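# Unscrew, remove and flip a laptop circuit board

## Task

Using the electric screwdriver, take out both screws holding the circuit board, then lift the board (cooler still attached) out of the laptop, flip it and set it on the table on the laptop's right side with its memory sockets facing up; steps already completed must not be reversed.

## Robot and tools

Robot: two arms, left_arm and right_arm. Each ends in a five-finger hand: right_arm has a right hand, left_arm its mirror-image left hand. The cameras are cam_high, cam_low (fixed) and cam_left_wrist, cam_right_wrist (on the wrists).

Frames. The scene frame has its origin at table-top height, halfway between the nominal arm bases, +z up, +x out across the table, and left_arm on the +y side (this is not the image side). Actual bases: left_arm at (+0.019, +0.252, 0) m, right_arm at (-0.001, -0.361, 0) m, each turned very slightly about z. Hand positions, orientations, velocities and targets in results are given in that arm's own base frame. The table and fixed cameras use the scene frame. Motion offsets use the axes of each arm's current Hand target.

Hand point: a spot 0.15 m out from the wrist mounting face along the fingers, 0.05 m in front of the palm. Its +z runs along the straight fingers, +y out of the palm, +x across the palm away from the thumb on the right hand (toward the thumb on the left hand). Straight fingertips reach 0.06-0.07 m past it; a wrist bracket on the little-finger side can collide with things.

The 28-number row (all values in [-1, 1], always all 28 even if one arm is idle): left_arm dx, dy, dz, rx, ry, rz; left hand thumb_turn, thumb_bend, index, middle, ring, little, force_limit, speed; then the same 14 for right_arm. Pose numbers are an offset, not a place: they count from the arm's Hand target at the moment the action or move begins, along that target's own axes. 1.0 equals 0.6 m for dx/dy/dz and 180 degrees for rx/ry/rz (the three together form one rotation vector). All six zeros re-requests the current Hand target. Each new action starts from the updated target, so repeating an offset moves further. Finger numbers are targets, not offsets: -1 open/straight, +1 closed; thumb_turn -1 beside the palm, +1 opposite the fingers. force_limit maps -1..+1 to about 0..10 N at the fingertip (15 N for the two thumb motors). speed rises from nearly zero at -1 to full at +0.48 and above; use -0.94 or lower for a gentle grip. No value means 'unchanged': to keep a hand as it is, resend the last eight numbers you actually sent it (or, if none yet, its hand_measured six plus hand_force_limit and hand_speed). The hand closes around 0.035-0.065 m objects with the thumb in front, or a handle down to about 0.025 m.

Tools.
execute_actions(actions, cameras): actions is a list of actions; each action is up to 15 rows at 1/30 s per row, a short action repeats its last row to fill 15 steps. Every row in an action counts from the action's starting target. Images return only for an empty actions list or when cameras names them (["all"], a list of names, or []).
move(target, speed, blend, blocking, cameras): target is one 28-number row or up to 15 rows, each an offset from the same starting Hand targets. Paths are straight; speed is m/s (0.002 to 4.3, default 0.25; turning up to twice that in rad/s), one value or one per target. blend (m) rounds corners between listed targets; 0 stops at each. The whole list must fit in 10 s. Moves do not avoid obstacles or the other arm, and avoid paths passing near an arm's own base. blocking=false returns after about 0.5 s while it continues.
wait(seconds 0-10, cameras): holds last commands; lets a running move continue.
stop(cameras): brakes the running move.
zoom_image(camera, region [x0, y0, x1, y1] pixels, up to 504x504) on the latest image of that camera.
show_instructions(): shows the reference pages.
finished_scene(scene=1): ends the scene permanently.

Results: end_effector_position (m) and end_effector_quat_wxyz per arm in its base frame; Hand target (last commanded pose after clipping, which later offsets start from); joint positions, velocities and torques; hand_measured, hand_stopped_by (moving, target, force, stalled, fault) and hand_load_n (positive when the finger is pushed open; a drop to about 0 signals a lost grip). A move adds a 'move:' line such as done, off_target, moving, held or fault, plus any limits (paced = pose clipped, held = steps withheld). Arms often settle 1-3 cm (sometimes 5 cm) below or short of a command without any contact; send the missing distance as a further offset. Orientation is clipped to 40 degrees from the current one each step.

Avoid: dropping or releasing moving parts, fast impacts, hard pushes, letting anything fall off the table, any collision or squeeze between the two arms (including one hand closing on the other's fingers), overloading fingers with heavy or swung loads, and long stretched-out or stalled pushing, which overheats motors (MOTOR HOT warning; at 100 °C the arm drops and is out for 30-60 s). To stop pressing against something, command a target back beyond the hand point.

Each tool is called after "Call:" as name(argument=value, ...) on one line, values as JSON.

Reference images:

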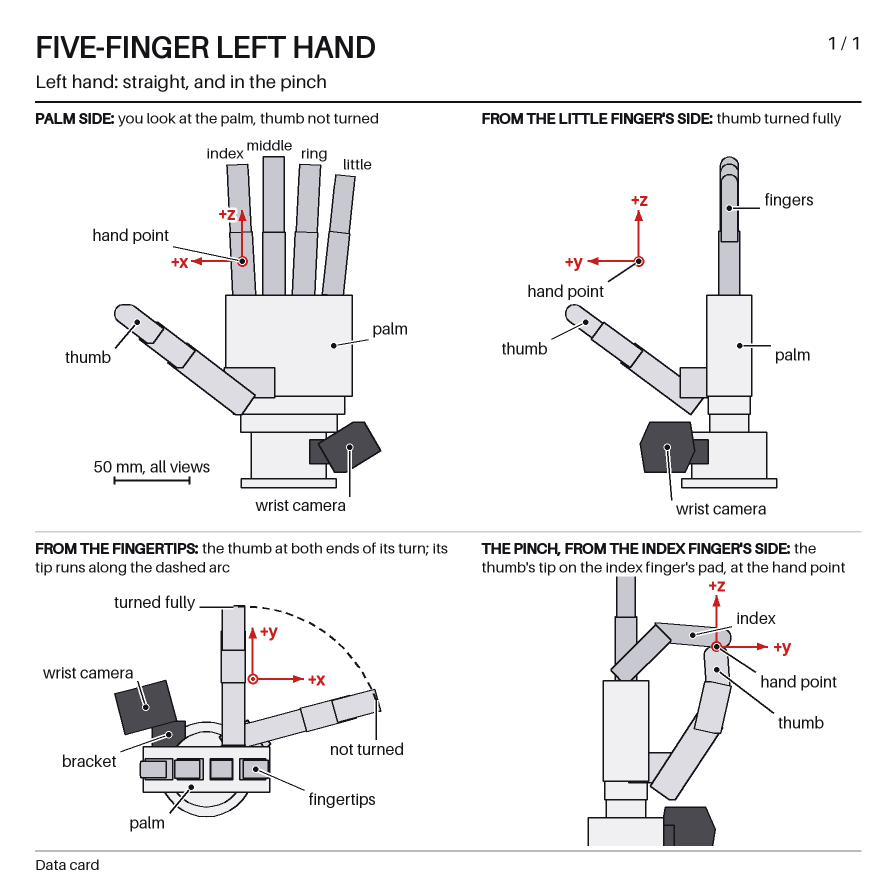

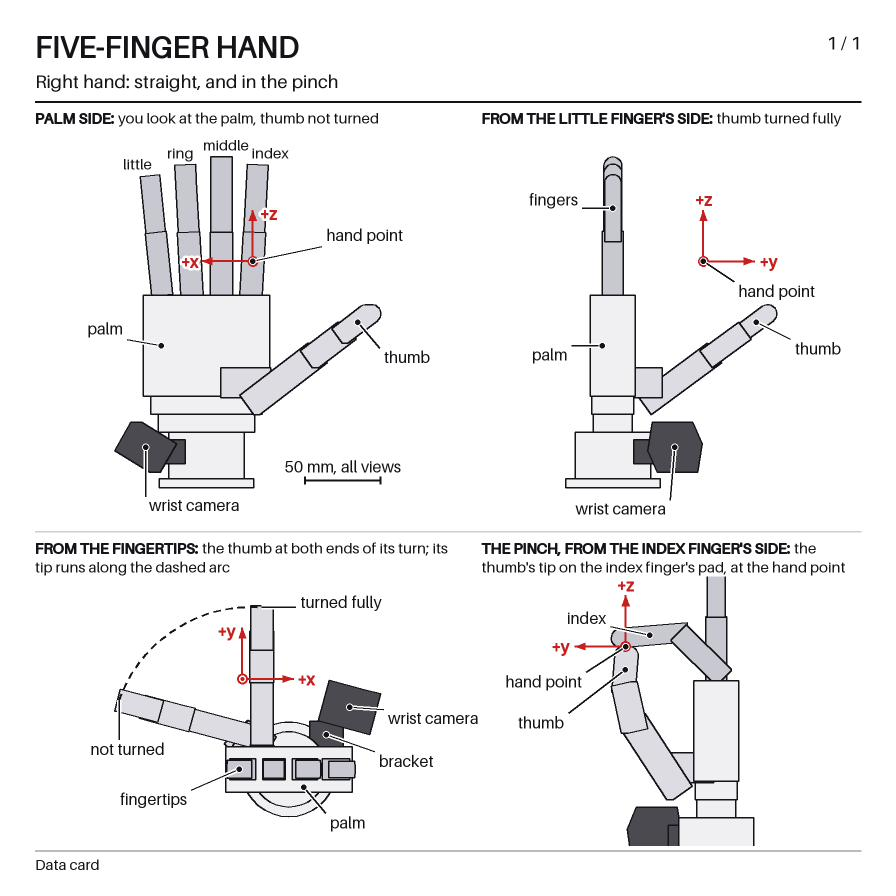

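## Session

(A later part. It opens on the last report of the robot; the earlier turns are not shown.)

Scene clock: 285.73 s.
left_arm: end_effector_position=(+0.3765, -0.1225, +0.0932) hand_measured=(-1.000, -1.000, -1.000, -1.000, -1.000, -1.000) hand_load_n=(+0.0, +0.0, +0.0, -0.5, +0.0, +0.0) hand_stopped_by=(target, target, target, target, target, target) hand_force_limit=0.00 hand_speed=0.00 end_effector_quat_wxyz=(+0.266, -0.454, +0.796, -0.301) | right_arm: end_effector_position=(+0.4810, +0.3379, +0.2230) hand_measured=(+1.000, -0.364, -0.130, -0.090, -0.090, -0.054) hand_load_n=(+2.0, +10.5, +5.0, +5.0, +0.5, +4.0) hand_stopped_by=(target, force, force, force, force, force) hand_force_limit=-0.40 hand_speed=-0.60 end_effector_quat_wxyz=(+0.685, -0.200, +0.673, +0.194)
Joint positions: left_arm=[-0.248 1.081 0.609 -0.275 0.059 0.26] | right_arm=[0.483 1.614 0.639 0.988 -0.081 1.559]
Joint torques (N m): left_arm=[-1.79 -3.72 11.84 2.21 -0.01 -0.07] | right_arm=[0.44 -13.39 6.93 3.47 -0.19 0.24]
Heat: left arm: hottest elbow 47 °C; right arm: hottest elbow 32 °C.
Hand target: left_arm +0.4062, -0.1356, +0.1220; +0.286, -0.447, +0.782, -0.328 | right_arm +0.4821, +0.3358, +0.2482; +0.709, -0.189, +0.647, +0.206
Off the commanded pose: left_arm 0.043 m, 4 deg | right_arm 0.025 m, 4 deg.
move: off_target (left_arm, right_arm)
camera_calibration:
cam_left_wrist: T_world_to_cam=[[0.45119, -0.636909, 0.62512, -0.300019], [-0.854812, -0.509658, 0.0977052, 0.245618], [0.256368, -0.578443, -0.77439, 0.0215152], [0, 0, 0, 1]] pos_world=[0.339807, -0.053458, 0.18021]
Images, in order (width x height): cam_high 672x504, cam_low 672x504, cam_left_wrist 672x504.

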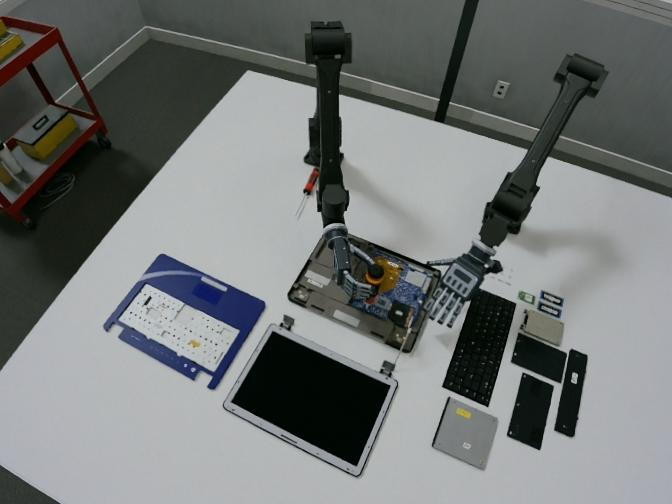

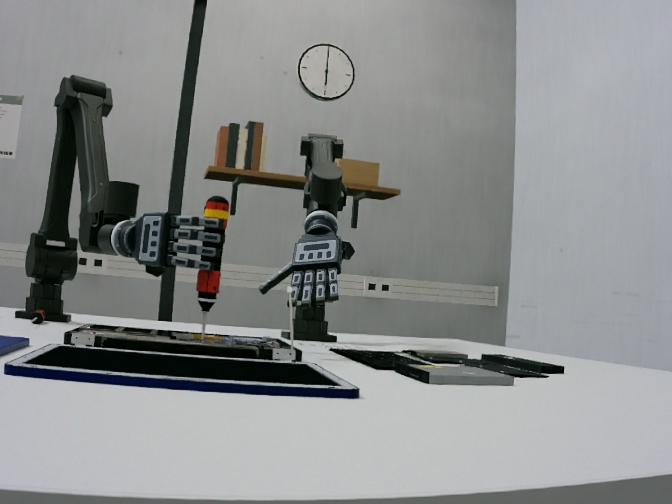

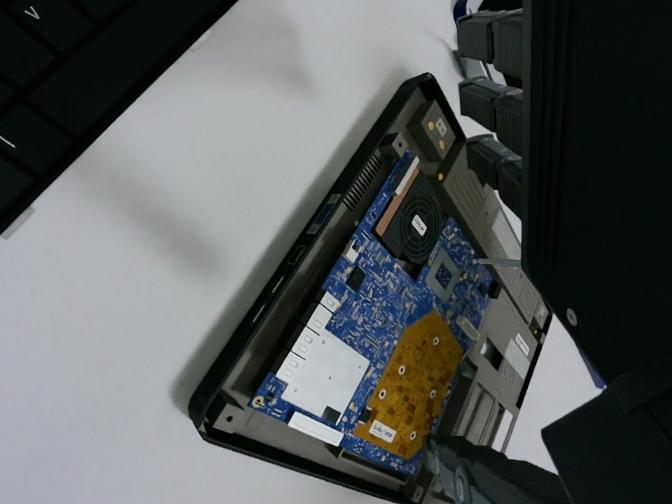

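Call:
move(target=[[0,0,0,0,0,0,-1,-1,-1,-1,-1,-1,0,0,0.0133,-0.0007,-0.0063,0,0,0,1,0.4,0.3,0.3,0.3,0.3,-0.4,-0.6],[0,0,0,0,0,0,-1,-1,-1,-1,-1,-1,0,0,0.0227,-0.0006,-0.0138,0,0,0,1,0.4,0.3,0.3,0.3,0.3,-0.4,-0.6]], speed=0.02, blend=[0.003, 0], cameras=["cam_left_wrist","cam_high","cam_low"])

Call:
zoom_image(camera="cam_left_wrist", region=[462, 248, 490, 276])

Call:
zoom_image(camera="cam_low", region=[180, 315, 220, 350])

Scene clock: 288.40 s.
left_arm: end_effector_position=(+0.3765, -0.1225, +0.0932) hand_measured=(-1.000, -1.000, -1.000, -1.000, -1.000, -1.000) hand_load_n=(+0.0, +0.0, +0.0, +0.0, +0.0, +0.0) hand_stopped_by=(target, target, target, target, target, target) hand_force_limit=0.00 hand_speed=0.00 end_effector_quat_wxyz=(+0.266, -0.454, +0.796, -0.301) | right_arm: end_effector_position=(+0.4752, +0.3350, +0.2209) hand_measured=(+1.000, -0.364, -0.130, -0.090, -0.090, -0.054) hand_load_n=(+2.5, +10.5, +5.0, +5.0, +0.0, +3.5) hand_stopped_by=(target, force, force, force, force, force) hand_force_limit=-0.40 hand_speed=-0.60 end_effector_quat_wxyz=(+0.694, -0.199, +0.663, +0.197)
Joint positions: left_arm=[-0.248 1.081 0.609 -0.275 0.059 0.26] | right_arm=[0.483 1.634 0.62 1.056 -0.084 1.559]
Joint torques (N m): left_arm=[-1.55 -3.72 11.81 2.19 0 -0.08] | right_arm=[0.26 -12.4 6.15 3.04 -0.2 0.24]
Heat: left arm: hottest elbow 48 °C; right arm: hottest elbow 32 °C.
Hand target: left_arm +0.4062, -0.1356, +0.1220; +0.286, -0.447, +0.782, -0.328 | right_arm +0.4763, +0.3317, +0.2339; +0.709, -0.189, +0.647, +0.206
Off the commanded pose: left_arm 0.043 m, 4 deg | right_arm 0.014 m, 3 deg.
move: off_target (left_arm, right_arm)
camera_calibration:
cam_left_wrist: T_world_to_cam=[[0.45119, -0.636909, 0.62512, -0.300019], [-0.854812, -0.509658, 0.0977052, 0.245618], [0.256368, -0.578443, -0.77439, 0.0215152], [0, 0, 0, 1]] pos_world=[0.339807, -0.053458, 0.18021]
Images, in order (width x height): cam_high 672x504, cam_low 672x504, cam_left_wrist 672x504.

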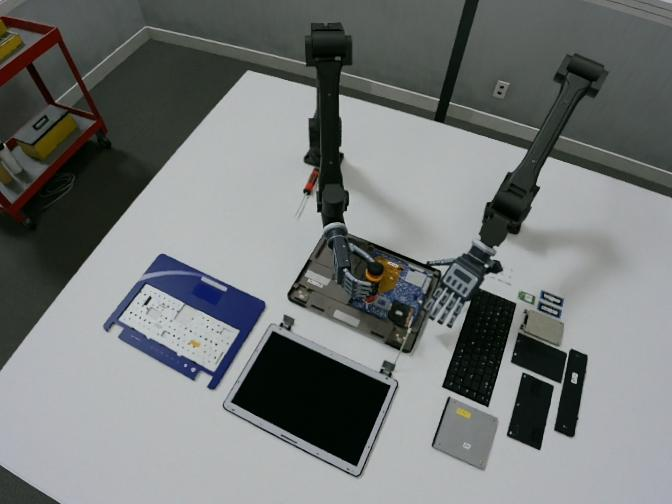

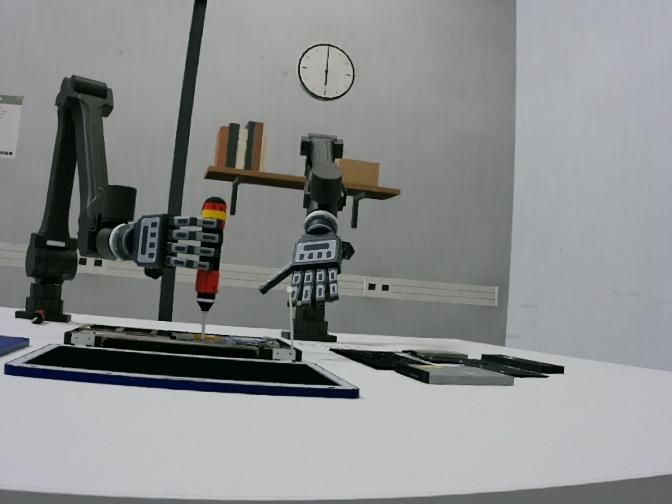

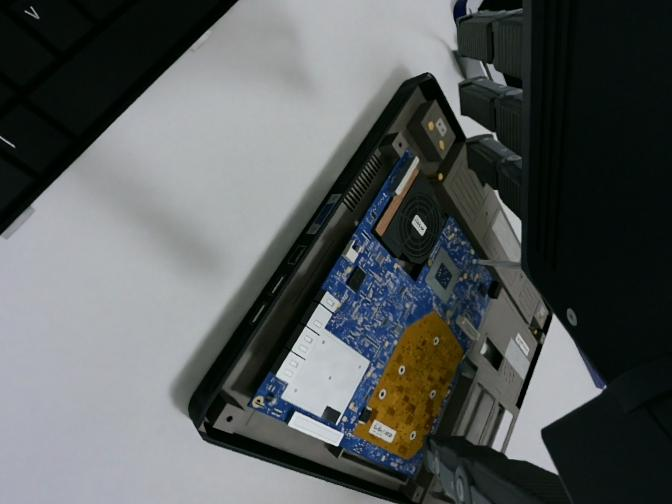

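Scaled by 18.000 from the camera's 672x504 image, which has a finer 960x720 frame.

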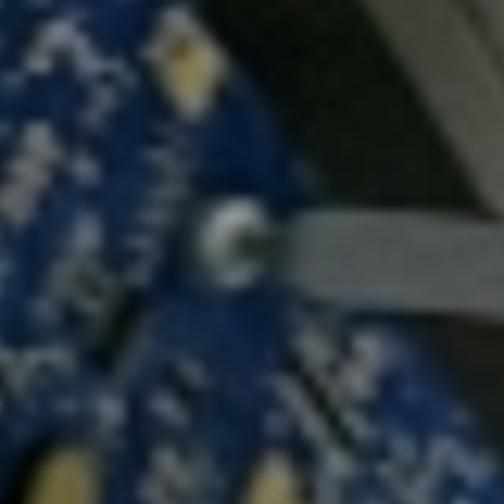

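Scaled by 12.600 from the camera's 672x504 image, which has a finer 960x720 frame.

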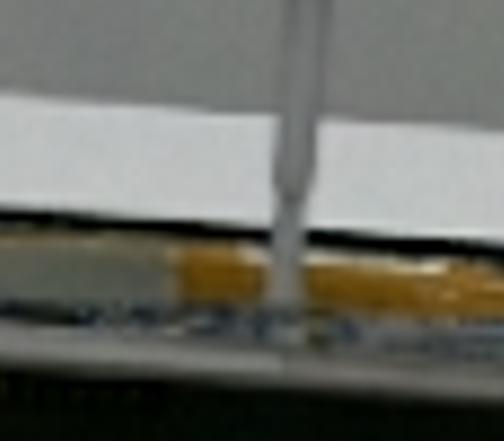

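Call:
move(target=[[0,0,0,0,0,0,-1,-1,-1,-1,-1,-1,0,0,0.0185,0.0005,-0.0167,0,0,0,1,0.4,0.3,0.3,0.3,0.3,-0.4,-0.6]], speed=0.02, cameras=["cam_left_wrist","cam_high","cam_low"])

Call:
zoom_image(camera="cam_left_wrist", region=[462, 248, 490, 276])

Call:
zoom_image(camera="cam_low", region=[180, 315, 220, 350])

Scene clock: 290.57 s.
left_arm: end_effector_position=(+0.3765, -0.1225, +0.0932) hand_measured=(-1.000, -1.000, -1.000, -1.000, -1.000, -1.000) hand_load_n=(+0.0, +0.0, +0.0, +0.0, +0.0, +0.0) hand_stopped_by=(target, target, target, target, target, target) hand_force_limit=0.00 hand_speed=0.00 end_effector_quat_wxyz=(+0.266, -0.454, +0.796, -0.301) | right_arm: end_effector_position=(+0.4686, +0.3305, +0.2172) hand_measured=(+1.000, -0.364, -0.130, -0.090, -0.090, -0.054) hand_load_n=(+2.5, +11.0, +5.0, +5.0, +0.0, +4.0) hand_stopped_by=(target, force, force, force, force, force) hand_force_limit=-0.40 hand_speed=-0.60 end_effector_quat_wxyz=(+0.701, -0.196, +0.656, +0.198)
Joint positions: left_arm=[-0.248 1.081 0.609 -0.275 0.059 0.26] | right_arm=[0.481 1.649 0.596 1.116 -0.084 1.561]
Joint torques (N m): left_arm=[-1.61 -3.96 11.82 2.14 0.02 -0.06] | right_arm=[0.26 -11.75 5.41 2.74 -0.2 0.23]
Heat: left arm: hottest elbow 48 °C; right arm: hottest elbow 32 °C.
Hand target: left_arm +0.4062, -0.1356, +0.1220; +0.286, -0.447, +0.782, -0.328 | right_arm +0.4686, +0.3271, +0.2218; +0.709, -0.189, +0.648, +0.206
Off the commanded pose: left_arm 0.043 m, 4 deg | right_arm 0.006 m, 2 deg.
move: off_target (left_arm)
camera_calibration:
cam_left_wrist: T_world_to_cam=[[0.45119, -0.636909, 0.62512, -0.300019], [-0.854812, -0.509658, 0.0977052, 0.245618], [0.256368, -0.578443, -0.77439, 0.0215152], [0, 0, 0, 1]] pos_world=[0.339807, -0.053458, 0.18021]
Images, in order (width x height): cam_high 672x504, cam_low 672x504, cam_left_wrist 672x504.

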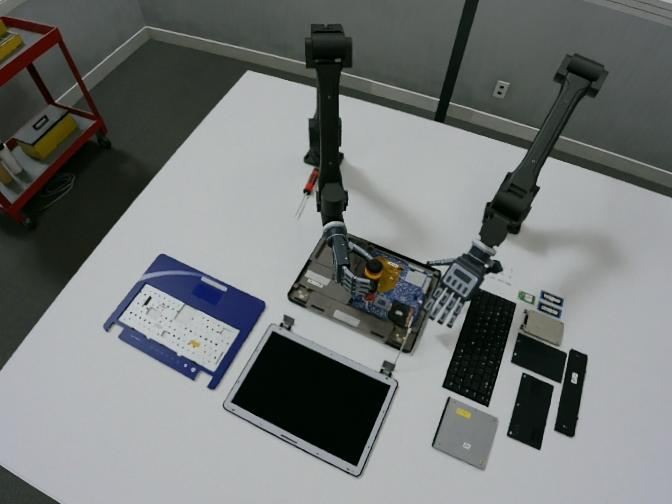

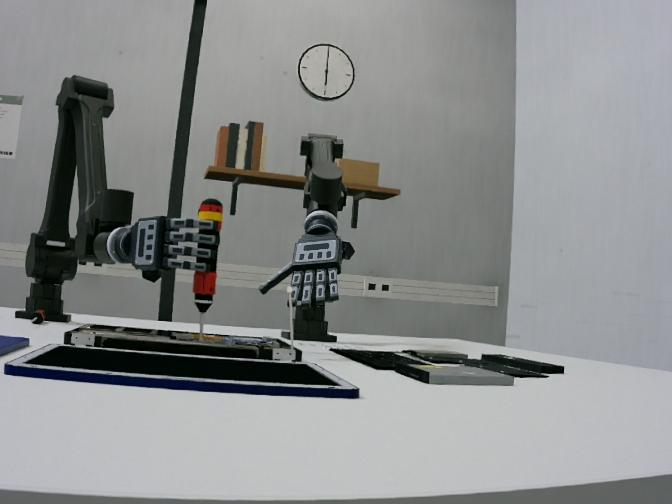

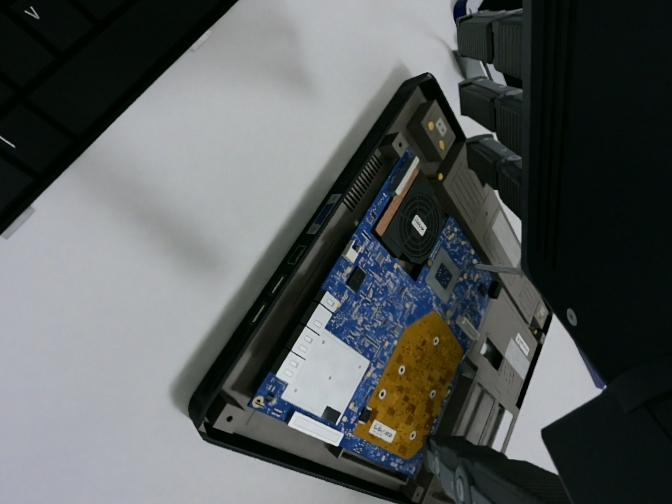

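Scaled by 18.000 from the camera's 672x504 image, which has a finer 960x720 frame.

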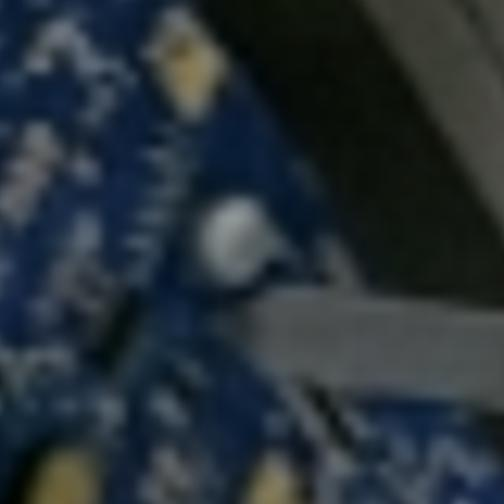

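Scaled by 12.600 from the camera's 672x504 image, which has a finer 960x720 frame.

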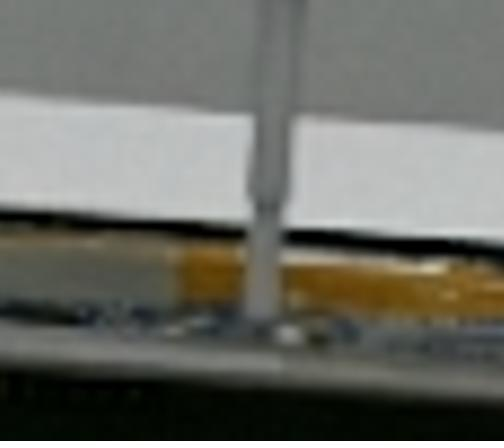

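Call:
move(target=[[0,0,0,0,0,0,-1,-1,-1,-1,-1,-1,0,0,-0.0664,0,0.0061,0,0,0,1,0.4,0.3,0.3,0.3,0.3,-0.4,-0.6],[0,0,0,0,0,0,-1,-1,-1,-1,-1,-1,0,0,-0.1110,0.0265,0.0909,0,0,0,1,0.4,0.3,0.3,0.3,0.3,-0.4,-0.6]], speed=[0.04,0.08], blend=0.01, cameras=["cam_left_wrist","cam_low"])

Scene clock: 295.43 s.
left_arm: end_effector_position=(+0.3765, -0.1225, +0.0932) hand_measured=(-1.000, -1.000, -1.000, -1.000, -1.000, -1.000) hand_load_n=(+0.0, +0.5, +0.0, +0.0, +0.0, +0.0) hand_stopped_by=(target, target, target, target, target, target) hand_force_limit=0.00 hand_speed=0.00 end_effector_quat_wxyz=(+0.266, -0.454, +0.796, -0.301) | right_arm: end_effector_position=(+0.4878, +0.3572, +0.2537) hand_measured=(+1.000, -0.364, -0.130, -0.090, -0.090, -0.054) hand_load_n=(+2.0, +10.5, +5.0, +5.0, +0.0, +4.0) hand_stopped_by=(target, force, force, force, force, force) hand_force_limit=-0.40 hand_speed=-0.60 end_effector_quat_wxyz=(+0.685, -0.201, +0.673, +0.196)
Joint positions: left_arm=[-0.248 1.081 0.609 -0.275 0.059 0.26] | right_arm=[0.515 1.565 0.703 0.876 -0.055 1.561]
Joint torques (N m): left_arm=[-1.79 -3.66 11.79 2.15 0 -0.06] | right_arm=[1.32 -13.92 11.62 1.58 0.11 0.2]
Heat: left arm: hottest elbow 48 °C; right arm: hottest elbow 32 °C.
Hand target: left_arm +0.4062, -0.1356, +0.1220; +0.286, -0.447, +0.782, -0.328 | right_arm +0.5008, +0.3666, +0.2930; +0.709, -0.189, +0.648, +0.206
Off the commanded pose: left_arm 0.043 m, 4 deg | right_arm 0.043 m, 4 deg.
move: off_target (left_arm, right_arm)
camera_calibration:
cam_left_wrist: T_world_to_cam=[[0.45119, -0.636909, 0.62512, -0.300019], [-0.854812, -0.509658, 0.0977052, 0.245618], [0.256368, -0.578443, -0.77439, 0.0215152], [0, 0, 0, 1]] pos_world=[0.339807, -0.053458, 0.18021]
Images, in order (width x height): cam_low 672x504, cam_left_wrist 672x504.

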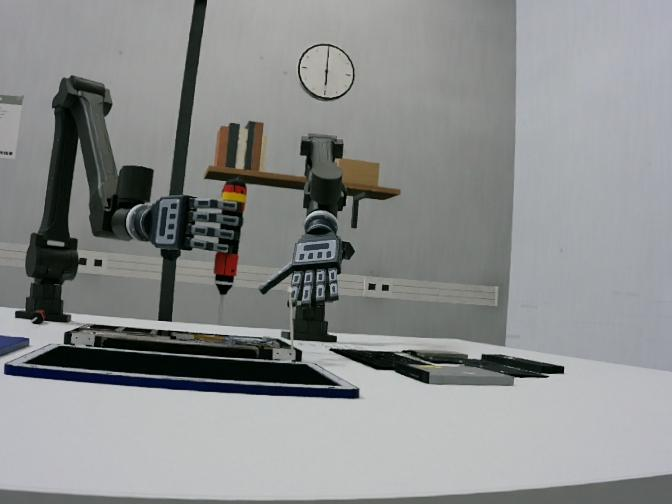

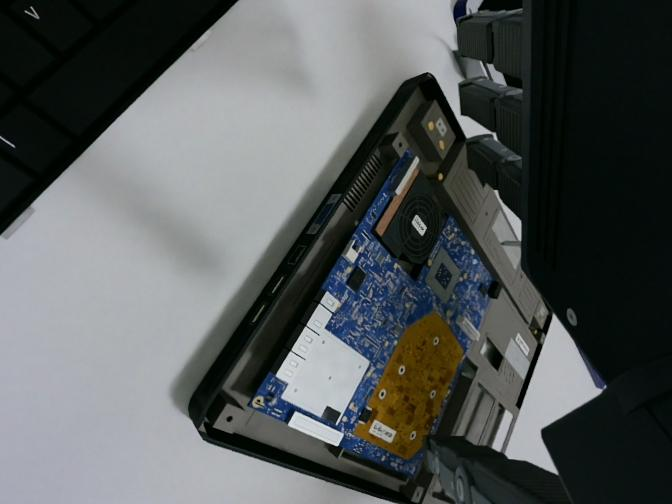

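Call:
zoom_image(camera="cam_left_wrist", region=[462, 248, 490, 276])

Call:
zoom_image(camera="cam_left_wrist", region=[362, 148, 542, 328])

Scaled by 18.000 from the camera's 672x504 image, which has a finer 960x720 frame.

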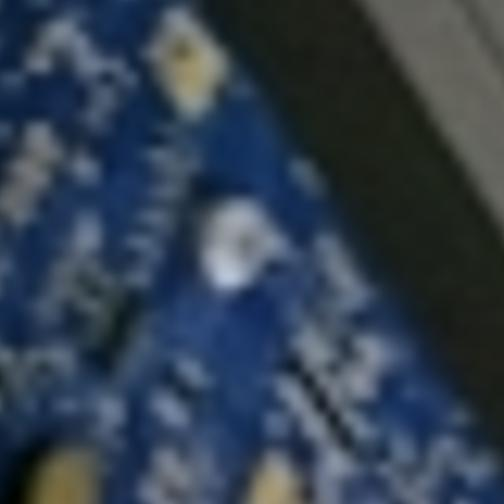

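Scaled by 2.800 from the camera's 672x504 image, which has a finer 960x720 frame.

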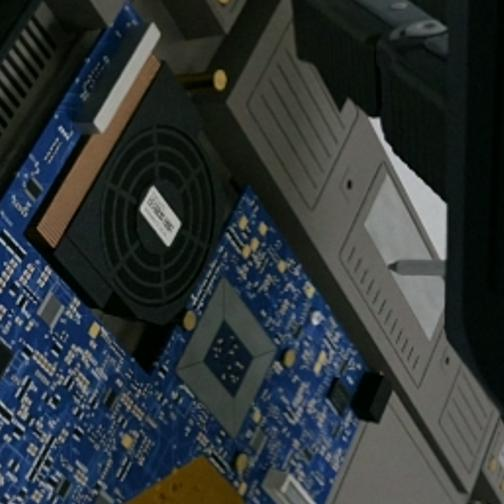

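Call:
move(target=[[0,0,0,0,0,0,-1,-1,-1,-1,-1,-1,0,0,0.0633,-0.02625,-0.0599,0,0,0,1,0.4,0.3,0.3,0.3,0.3,-0.4,-0.6],[0,0,0,0,0,0,-1,-1,-1,-1,-1,-1,0,0,0.0696,-0.0262,-0.0605,0,0,0,1,0.4,0.3,0.3,0.3,0.3,-0.4,-0.6],[0,0,0,0,0,0,-1,-1,-1,-1,-1,-1,0,0,0.08275,-0.02722,-0.06669,0,0,0,1,0.4,0.3,0.3,0.3,0.3,-0.4,-0.6]], speed=[0.05,0.02,0.02], cameras=["cam_left_wrist","cam_low"])

Scene clock: 299.67 s.
left_arm: end_effector_position=(+0.3765, -0.1225, +0.0932) hand_measured=(-1.000, -1.000, -1.000, -1.000, -1.000, -1.000) hand_load_n=(+0.0, +0.0, -0.5, +0.0, +0.0, -0.5) hand_stopped_by=(target, target, target, target, target, target) hand_force_limit=0.00 hand_speed=0.00 end_effector_quat_wxyz=(+0.266, -0.454, +0.796, -0.301) | right_arm: end_effector_position=(+0.4777, +0.3368, +0.2215) hand_measured=(+1.000, -0.364, -0.130, -0.090, -0.090, -0.054) hand_load_n=(+2.5, +10.5, +5.5, +5.0, +0.0, +3.5) hand_stopped_by=(target, force, force, force, force, force) hand_force_limit=-0.40 hand_speed=-0.60 end_effector_quat_wxyz=(+0.689, -0.199, +0.668, +0.196)
Joint positions: left_arm=[-0.248 1.081 0.609 -0.275 0.059 0.26] | right_arm=[0.483 1.626 0.629 1.025 -0.084 1.561]
Joint torques (N m): left_arm=[-1.67 -3.72 11.75 2.15 0.02 -0.07] | right_arm=[0.21 -12.75 6.6 3.26 -0.17 0.23]
Heat: left arm: hottest elbow 48 °C; right arm: hottest elbow 32 °C.
Hand target: left_arm +0.4062, -0.1356, +0.1220; +0.286, -0.447, +0.782, -0.328 | right_arm +0.4796, +0.3338, +0.2401; +0.709, -0.189, +0.647, +0.206
Off the commanded pose: left_arm 0.043 m, 4 deg | right_arm 0.019 m, 4 deg.
move: off_target (left_arm, right_arm)
camera_calibration:
cam_left_wrist: T_world_to_cam=[[0.45119, -0.636909, 0.62512, -0.300019], [-0.854812, -0.509658, 0.0977052, 0.245618], [0.256368, -0.578443, -0.77439, 0.0215152], [0, 0, 0, 1]] pos_world=[0.339807, -0.053458, 0.18021]
Images, in order (width x height): cam_low 672x504, cam_left_wrist 672x504.

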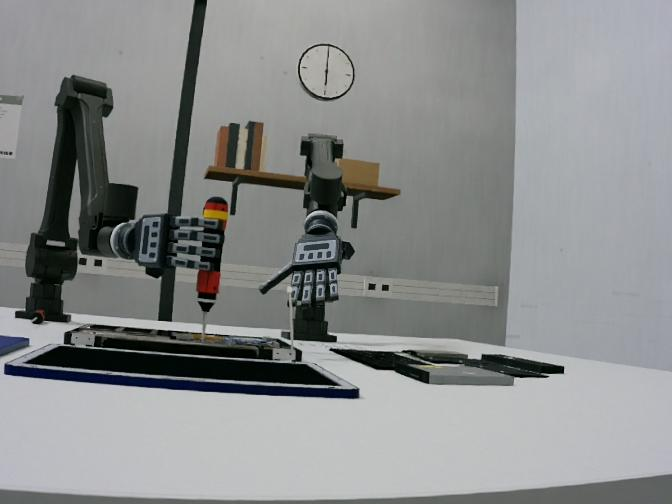

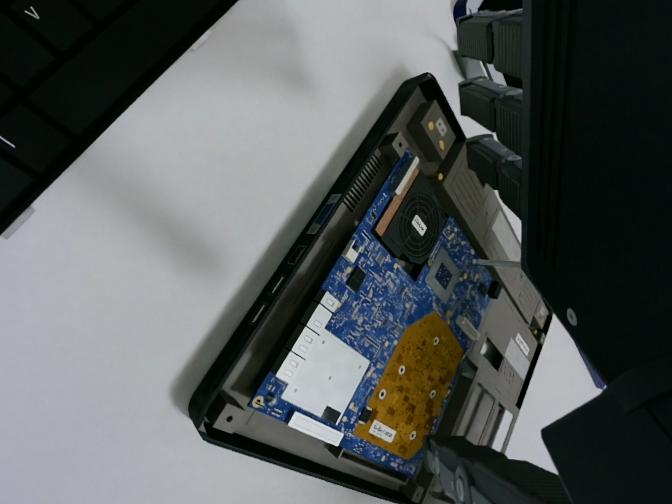

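Call:
move(target=[0,0,0,0,0,0,-1,-1,-1,-1,-1,-1,0,0,0.0097,-0.0001,-0.0073,0,0,0,1,0.4,0.3,0.3,0.3,0.3,-0.4,-0.6], speed=0.02, cameras=["cam_left_wrist","cam_low","cam_high"])

Call:
zoom_image(camera="cam_left_wrist", region=[462, 248, 490, 276])

Call:
zoom_image(camera="cam_low", region=[180, 315, 220, 350])

Scene clock: 302.47 s.
left_arm: end_effector_position=(+0.3765, -0.1225, +0.0932) hand_measured=(-1.000, -1.000, -1.000, -1.000, -1.000, -1.000) hand_load_n=(-0.5, +0.0, +0.0, -0.5, +0.0, +0.0) hand_stopped_by=(target, target, target, target, target, target) hand_force_limit=0.00 hand_speed=0.00 end_effector_quat_wxyz=(+0.266, -0.454, +0.796, -0.301) | right_arm: end_effector_position=(+0.4755, +0.3349, +0.2207) hand_measured=(+1.000, -0.364, -0.130, -0.090, -0.090, -0.054) hand_load_n=(+2.0, +10.5, +5.0, +5.0, +0.0, +4.0) hand_stopped_by=(target, force, force, force, force, force) hand_force_limit=-0.40 hand_speed=-0.60 end_effector_quat_wxyz=(+0.694, -0.198, +0.663, +0.197)
Joint positions: left_arm=[-0.248 1.081 0.609 -0.275 0.059 0.26] | right_arm=[0.482 1.634 0.62 1.056 -0.084 1.561]
Joint torques (N m): left_arm=[-1.9 -3.72 11.82 2.17 0 -0.07] | right_arm=[0.26 -12.51 6.13 3.06 -0.21 0.23]
Heat: left arm: hottest elbow 49 °C; right arm: hottest elbow 32 °C.
Hand target: left_arm +0.4062, -0.1356, +0.1220; +0.286, -0.447, +0.782, -0.328 | right_arm +0.4765, +0.3316, +0.2339; +0.709, -0.189, +0.648, +0.206
Off the commanded pose: left_arm 0.043 m, 4 deg | right_arm 0.014 m, 3 deg.
move: off_target (left_arm, right_arm)
camera_calibration:
cam_left_wrist: T_world_to_cam=[[0.45119, -0.636909, 0.62512, -0.300019], [-0.854812, -0.509658, 0.0977052, 0.245618], [0.256368, -0.578443, -0.77439, 0.0215152], [0, 0, 0, 1]] pos_world=[0.339807, -0.053458, 0.18021]
Images, in order (width x height): cam_high 672x504, cam_low 672x504, cam_left_wrist 672x504.

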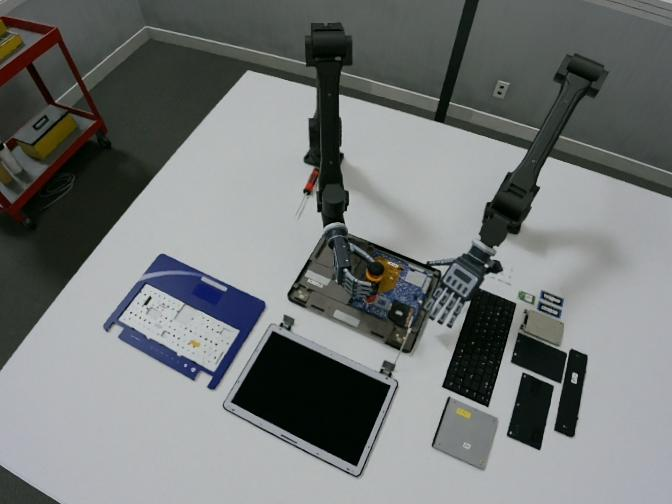

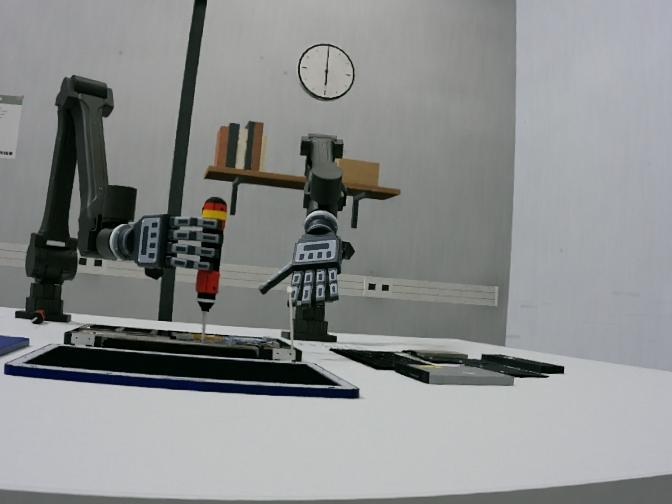

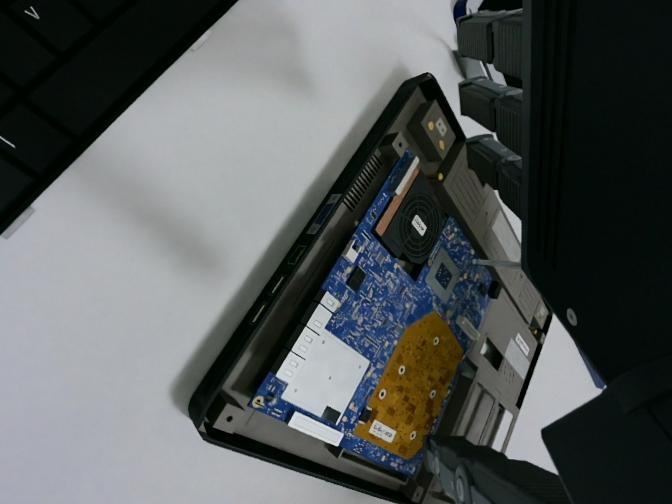

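Scaled by 18.000 from the camera's 672x504 image, which has a finer 960x720 frame.

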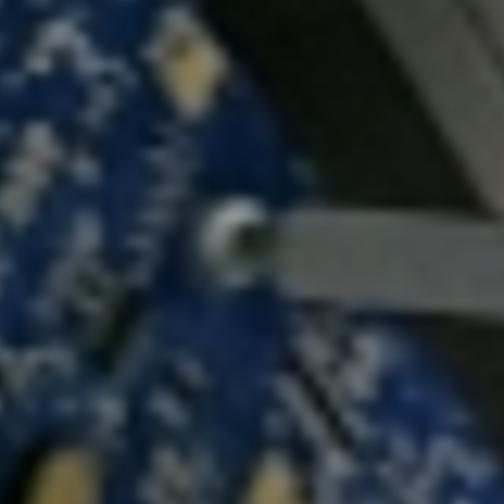

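Scaled by 12.600 from the camera's 672x504 image, which has a finer 960x720 frame.

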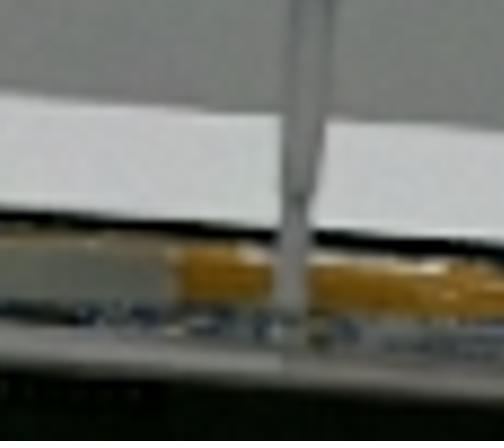

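Call:
move(target=[0,0,0,0,0,0,-1,-1,-1,-1,-1,-1,0,0,0.0080,-0.0001,-0.0037,0,0,0,1,0.4,0.3,0.3,0.3,0.3,-0.4,-0.6], speed=0.02, cameras=["cam_left_wrist","cam_low"])

Call:
zoom_image(camera="cam_left_wrist", region=[462, 248, 490, 276])

Scene clock: 304.07 s.
left_arm: end_effector_position=(+0.3765, -0.1225, +0.0932) hand_measured=(-1.000, -1.000, -1.000, -1.000, -1.000, -1.000) hand_load_n=(+0.0, +0.0, +0.0, +0.0, +0.0, +0.0) hand_stopped_by=(target, target, target, target, target, target) hand_force_limit=0.00 hand_speed=0.00 end_effector_quat_wxyz=(+0.266, -0.454, +0.796, -0.301) | right_arm: end_effector_position=(+0.4744, +0.3337, +0.2198) hand_measured=(+1.000, -0.364, -0.130, -0.090, -0.090, -0.054) hand_load_n=(+2.5, +10.5, +5.0, +5.0, +0.0, +3.5) hand_stopped_by=(target, force, force, force, force, force) hand_force_limit=-0.40 hand_speed=-0.60 end_effector_quat_wxyz=(+0.698, -0.197, +0.660, +0.197)
Joint positions: left_arm=[-0.248 1.081 0.609 -0.275 0.059 0.26] | right_arm=[0.481 1.643 0.615 1.079 -0.084 1.561]
Joint torques (N m): left_arm=[-1.85 -3.96 11.82 2.1 0 -0.08] | right_arm=[0.26 -12.16 5.89 2.93 -0.2 0.23]
Heat: left arm: hottest elbow 49 °C; right arm: hottest elbow 32 °C.
Hand target: left_arm +0.4062, -0.1356, +0.1220; +0.286, -0.447, +0.782, -0.328 | right_arm +0.4751, +0.3306, +0.2289; +0.709, -0.189, +0.648, +0.206
Off the commanded pose: left_arm 0.043 m, 4 deg | right_arm 0.010 m, 2 deg.
move: off_target (left_arm)
camera_calibration:
cam_left_wrist: T_world_to_cam=[[0.45119, -0.636909, 0.62512, -0.300019], [-0.854812, -0.509658, 0.0977052, 0.245618], [0.256368, -0.578443, -0.77439, 0.0215152], [0, 0, 0, 1]] pos_world=[0.339807, -0.053458, 0.18021]
Images, in order (width x height): cam_low 672x504, cam_left_wrist 672x504.

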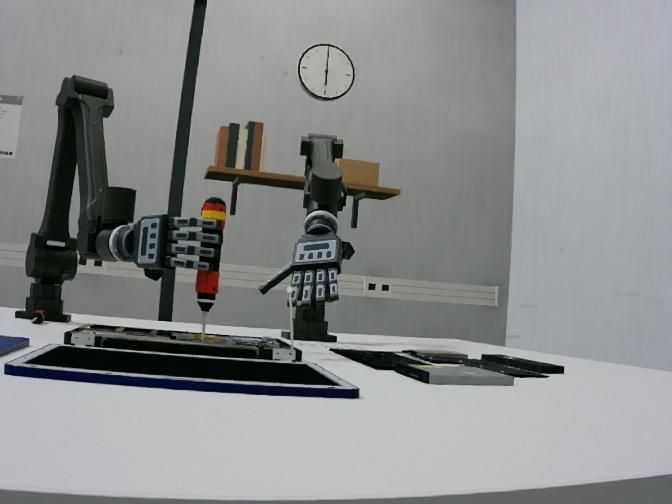

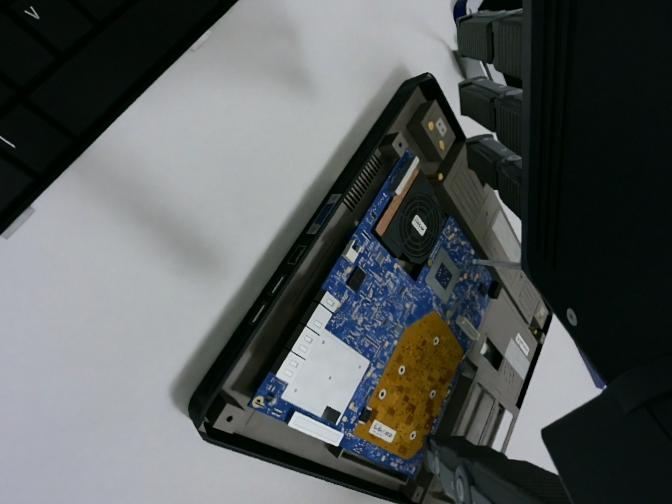

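Scaled by 18.000 from the camera's 672x504 image, which has a finer 960x720 frame.

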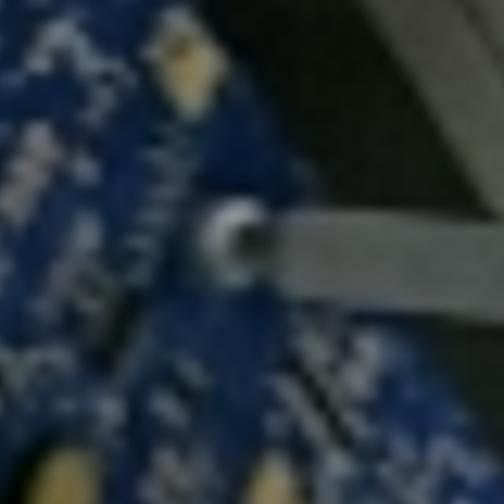

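Call:
move(target=[0,0,0,0,0,0,-1,-1,-1,-1,-1,-1,0,0,0.0080,-0.0001,-0.0037,0,0,0,1,0.4,0.3,0.3,0.3,0.3,-0.4,-0.6], speed=0.02, cameras=["cam_left_wrist","cam_low"])

Call:
zoom_image(camera="cam_left_wrist", region=[462, 248, 490, 276])

Scene clock: 306.07 s.
left_arm: end_effector_position=(+0.3765, -0.1225, +0.0932) hand_measured=(-1.000, -1.000, -1.000, -1.000, -1.000, -1.000) hand_load_n=(+0.0, +0.0, -0.5, +0.0, +0.0, +0.0) hand_stopped_by=(target, target, target, target, target, target) hand_force_limit=0.00 hand_speed=0.00 end_effector_quat_wxyz=(+0.266, -0.454, +0.796, -0.301) | right_arm: end_effector_position=(+0.4727, +0.3329, +0.2193) hand_measured=(+1.000, -0.364, -0.130, -0.090, -0.090, -0.054) hand_load_n=(+3.0, +10.5, +5.5, +5.5, +0.0, +3.0) hand_stopped_by=(target, force, force, force, force, force) hand_force_limit=-0.40 hand_speed=-0.60 end_effector_quat_wxyz=(+0.701, -0.197, +0.656, +0.198)
Joint positions: left_arm=[-0.248 1.081 0.609 -0.275 0.059 0.26] | right_arm=[0.481 1.651 0.61 1.103 -0.086 1.561]
Joint torques (N m): left_arm=[-1.73 -4.01 11.81 2.17 0.01 -0.07] | right_arm=[0.26 -11.81 5.63 2.8 -0.19 0.23]
Heat: left arm: hottest elbow 49 °C; right arm: hottest elbow 31 °C.
Hand target: left_arm +0.4062, -0.1356, +0.1220; +0.286, -0.447, +0.782, -0.328 | right_arm +0.4735, +0.3296, +0.2240; +0.709, -0.189, +0.647, +0.206
Off the commanded pose: left_arm 0.043 m, 4 deg | right_arm 0.006 m, 2 deg.
move: off_target (left_arm)
camera_calibration:
cam_left_wrist: T_world_to_cam=[[0.45119, -0.636909, 0.62512, -0.300019], [-0.854812, -0.509658, 0.0977052, 0.245618], [0.256368, -0.578443, -0.77439, 0.0215152], [0, 0, 0, 1]] pos_world=[0.339807, -0.053458, 0.18021]
Images, in order (width x height): cam_low 672x504, cam_left_wrist 672x504.

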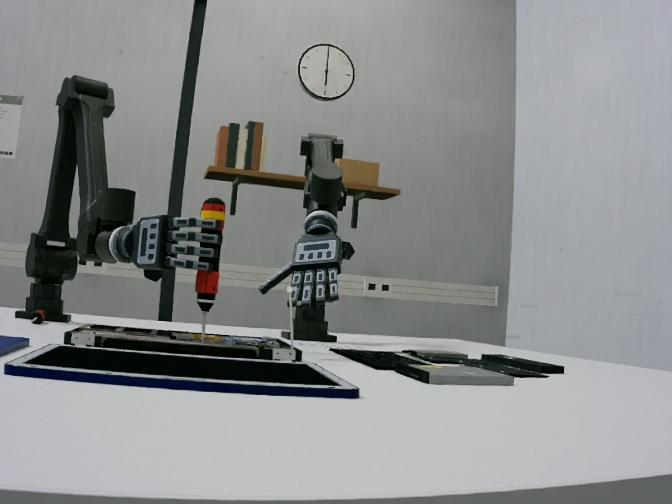

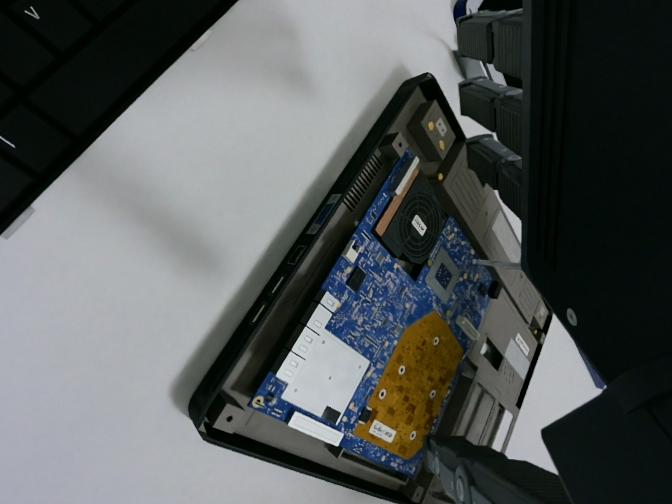

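Scaled by 18.000 from the camera's 672x504 image, which has a finer 960x720 frame.

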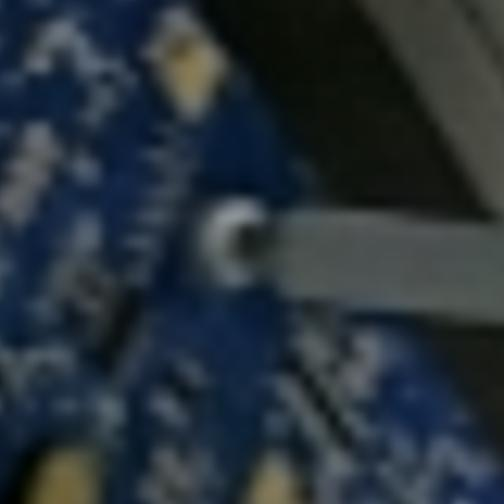

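Call:
move(target=[0,0,0,0,0,0,-1,-1,-1,-1,-1,-1,0,0,0.0080,-0.0001,-0.0042,0,0,0,1,0.4,0.3,0.3,0.3,0.3,-0.4,-0.6], speed=0.02, cameras=["cam_left_wrist","cam_low"])

Call:
zoom_image(camera="cam_left_wrist", region=[462, 248, 490, 276])

Scene clock: 307.47 s.
left_arm: end_effector_position=(+0.3765, -0.1225, +0.0932) hand_measured=(-1.000, -1.000, -1.000, -1.000, -1.000, -1.000) hand_load_n=(+0.0, +0.0, +0.0, +0.0, -0.5, -0.5) hand_stopped_by=(target, target, target, target, target, target) hand_force_limit=0.00 hand_speed=0.00 end_effector_quat_wxyz=(+0.266, -0.454, +0.796, -0.301) | right_arm: end_effector_position=(+0.4714, +0.3317, +0.2180) hand_measured=(+1.000, -0.364, -0.130, -0.090, -0.090, -0.054) hand_load_n=(+3.0, +10.5, +5.5, +5.0, +0.0, +3.0) hand_stopped_by=(target, force, force, force, force, force) hand_force_limit=-0.40 hand_speed=-0.60 end_effector_quat_wxyz=(+0.704, -0.195, +0.653, +0.200)
Joint positions: left_arm=[-0.248 1.081 0.609 -0.275 0.059 0.26] | right_arm=[0.48 1.66 0.605 1.126 -0.086 1.564]
Joint torques (N m): left_arm=[-1.79 -4.19 11.81 2.22 0.01 -0.06] | right_arm=[0.21 -11.52 5.38 2.62 -0.19 0.2]
Heat: left arm: hottest elbow 49 °C; right arm: hottest elbow 31 °C.
Hand target: left_arm +0.4062, -0.1356, +0.1220; +0.286, -0.447, +0.782, -0.328 | right_arm +0.4718, +0.3284, +0.2189; +0.709, -0.189, +0.648, +0.206
Off the commanded pose: left_arm 0.043 m, 4 deg | right_arm 0.003 m, 1 deg.
move: off_target (left_arm)
camera_calibration:
cam_left_wrist: T_world_to_cam=[[0.45119, -0.636909, 0.62512, -0.300019], [-0.854812, -0.509658, 0.0977052, 0.245618], [0.256368, -0.578443, -0.77439, 0.0215152], [0, 0, 0, 1]] pos_world=[0.339807, -0.053458, 0.18021]
Images, in order (width x height): cam_low 672x504, cam_left_wrist 672x504.

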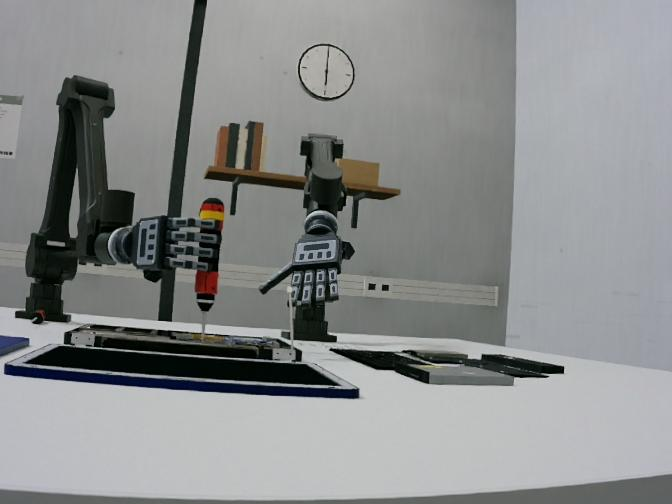

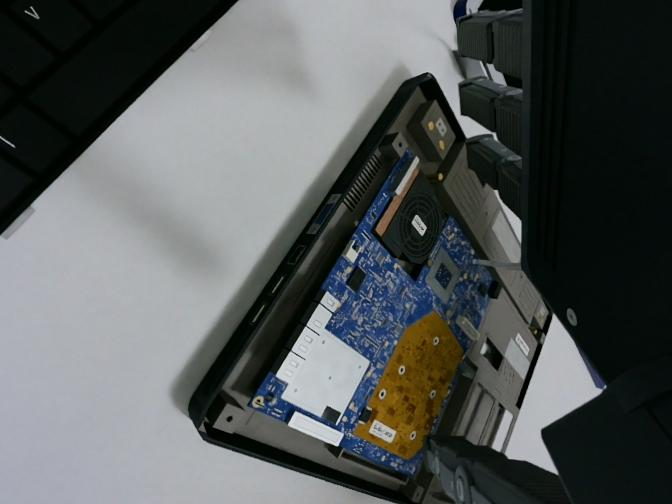

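Scaled by 18.000 from the camera's 672x504 image, which has a finer 960x720 frame.

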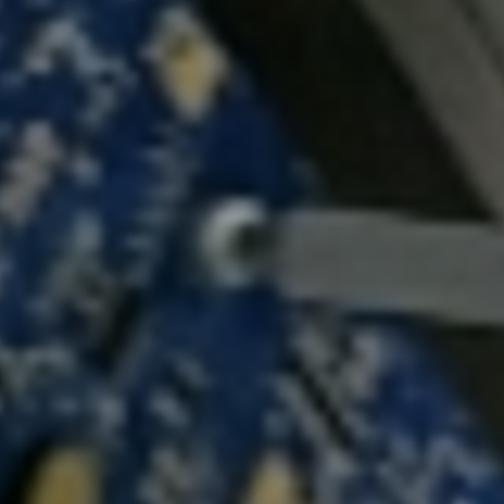

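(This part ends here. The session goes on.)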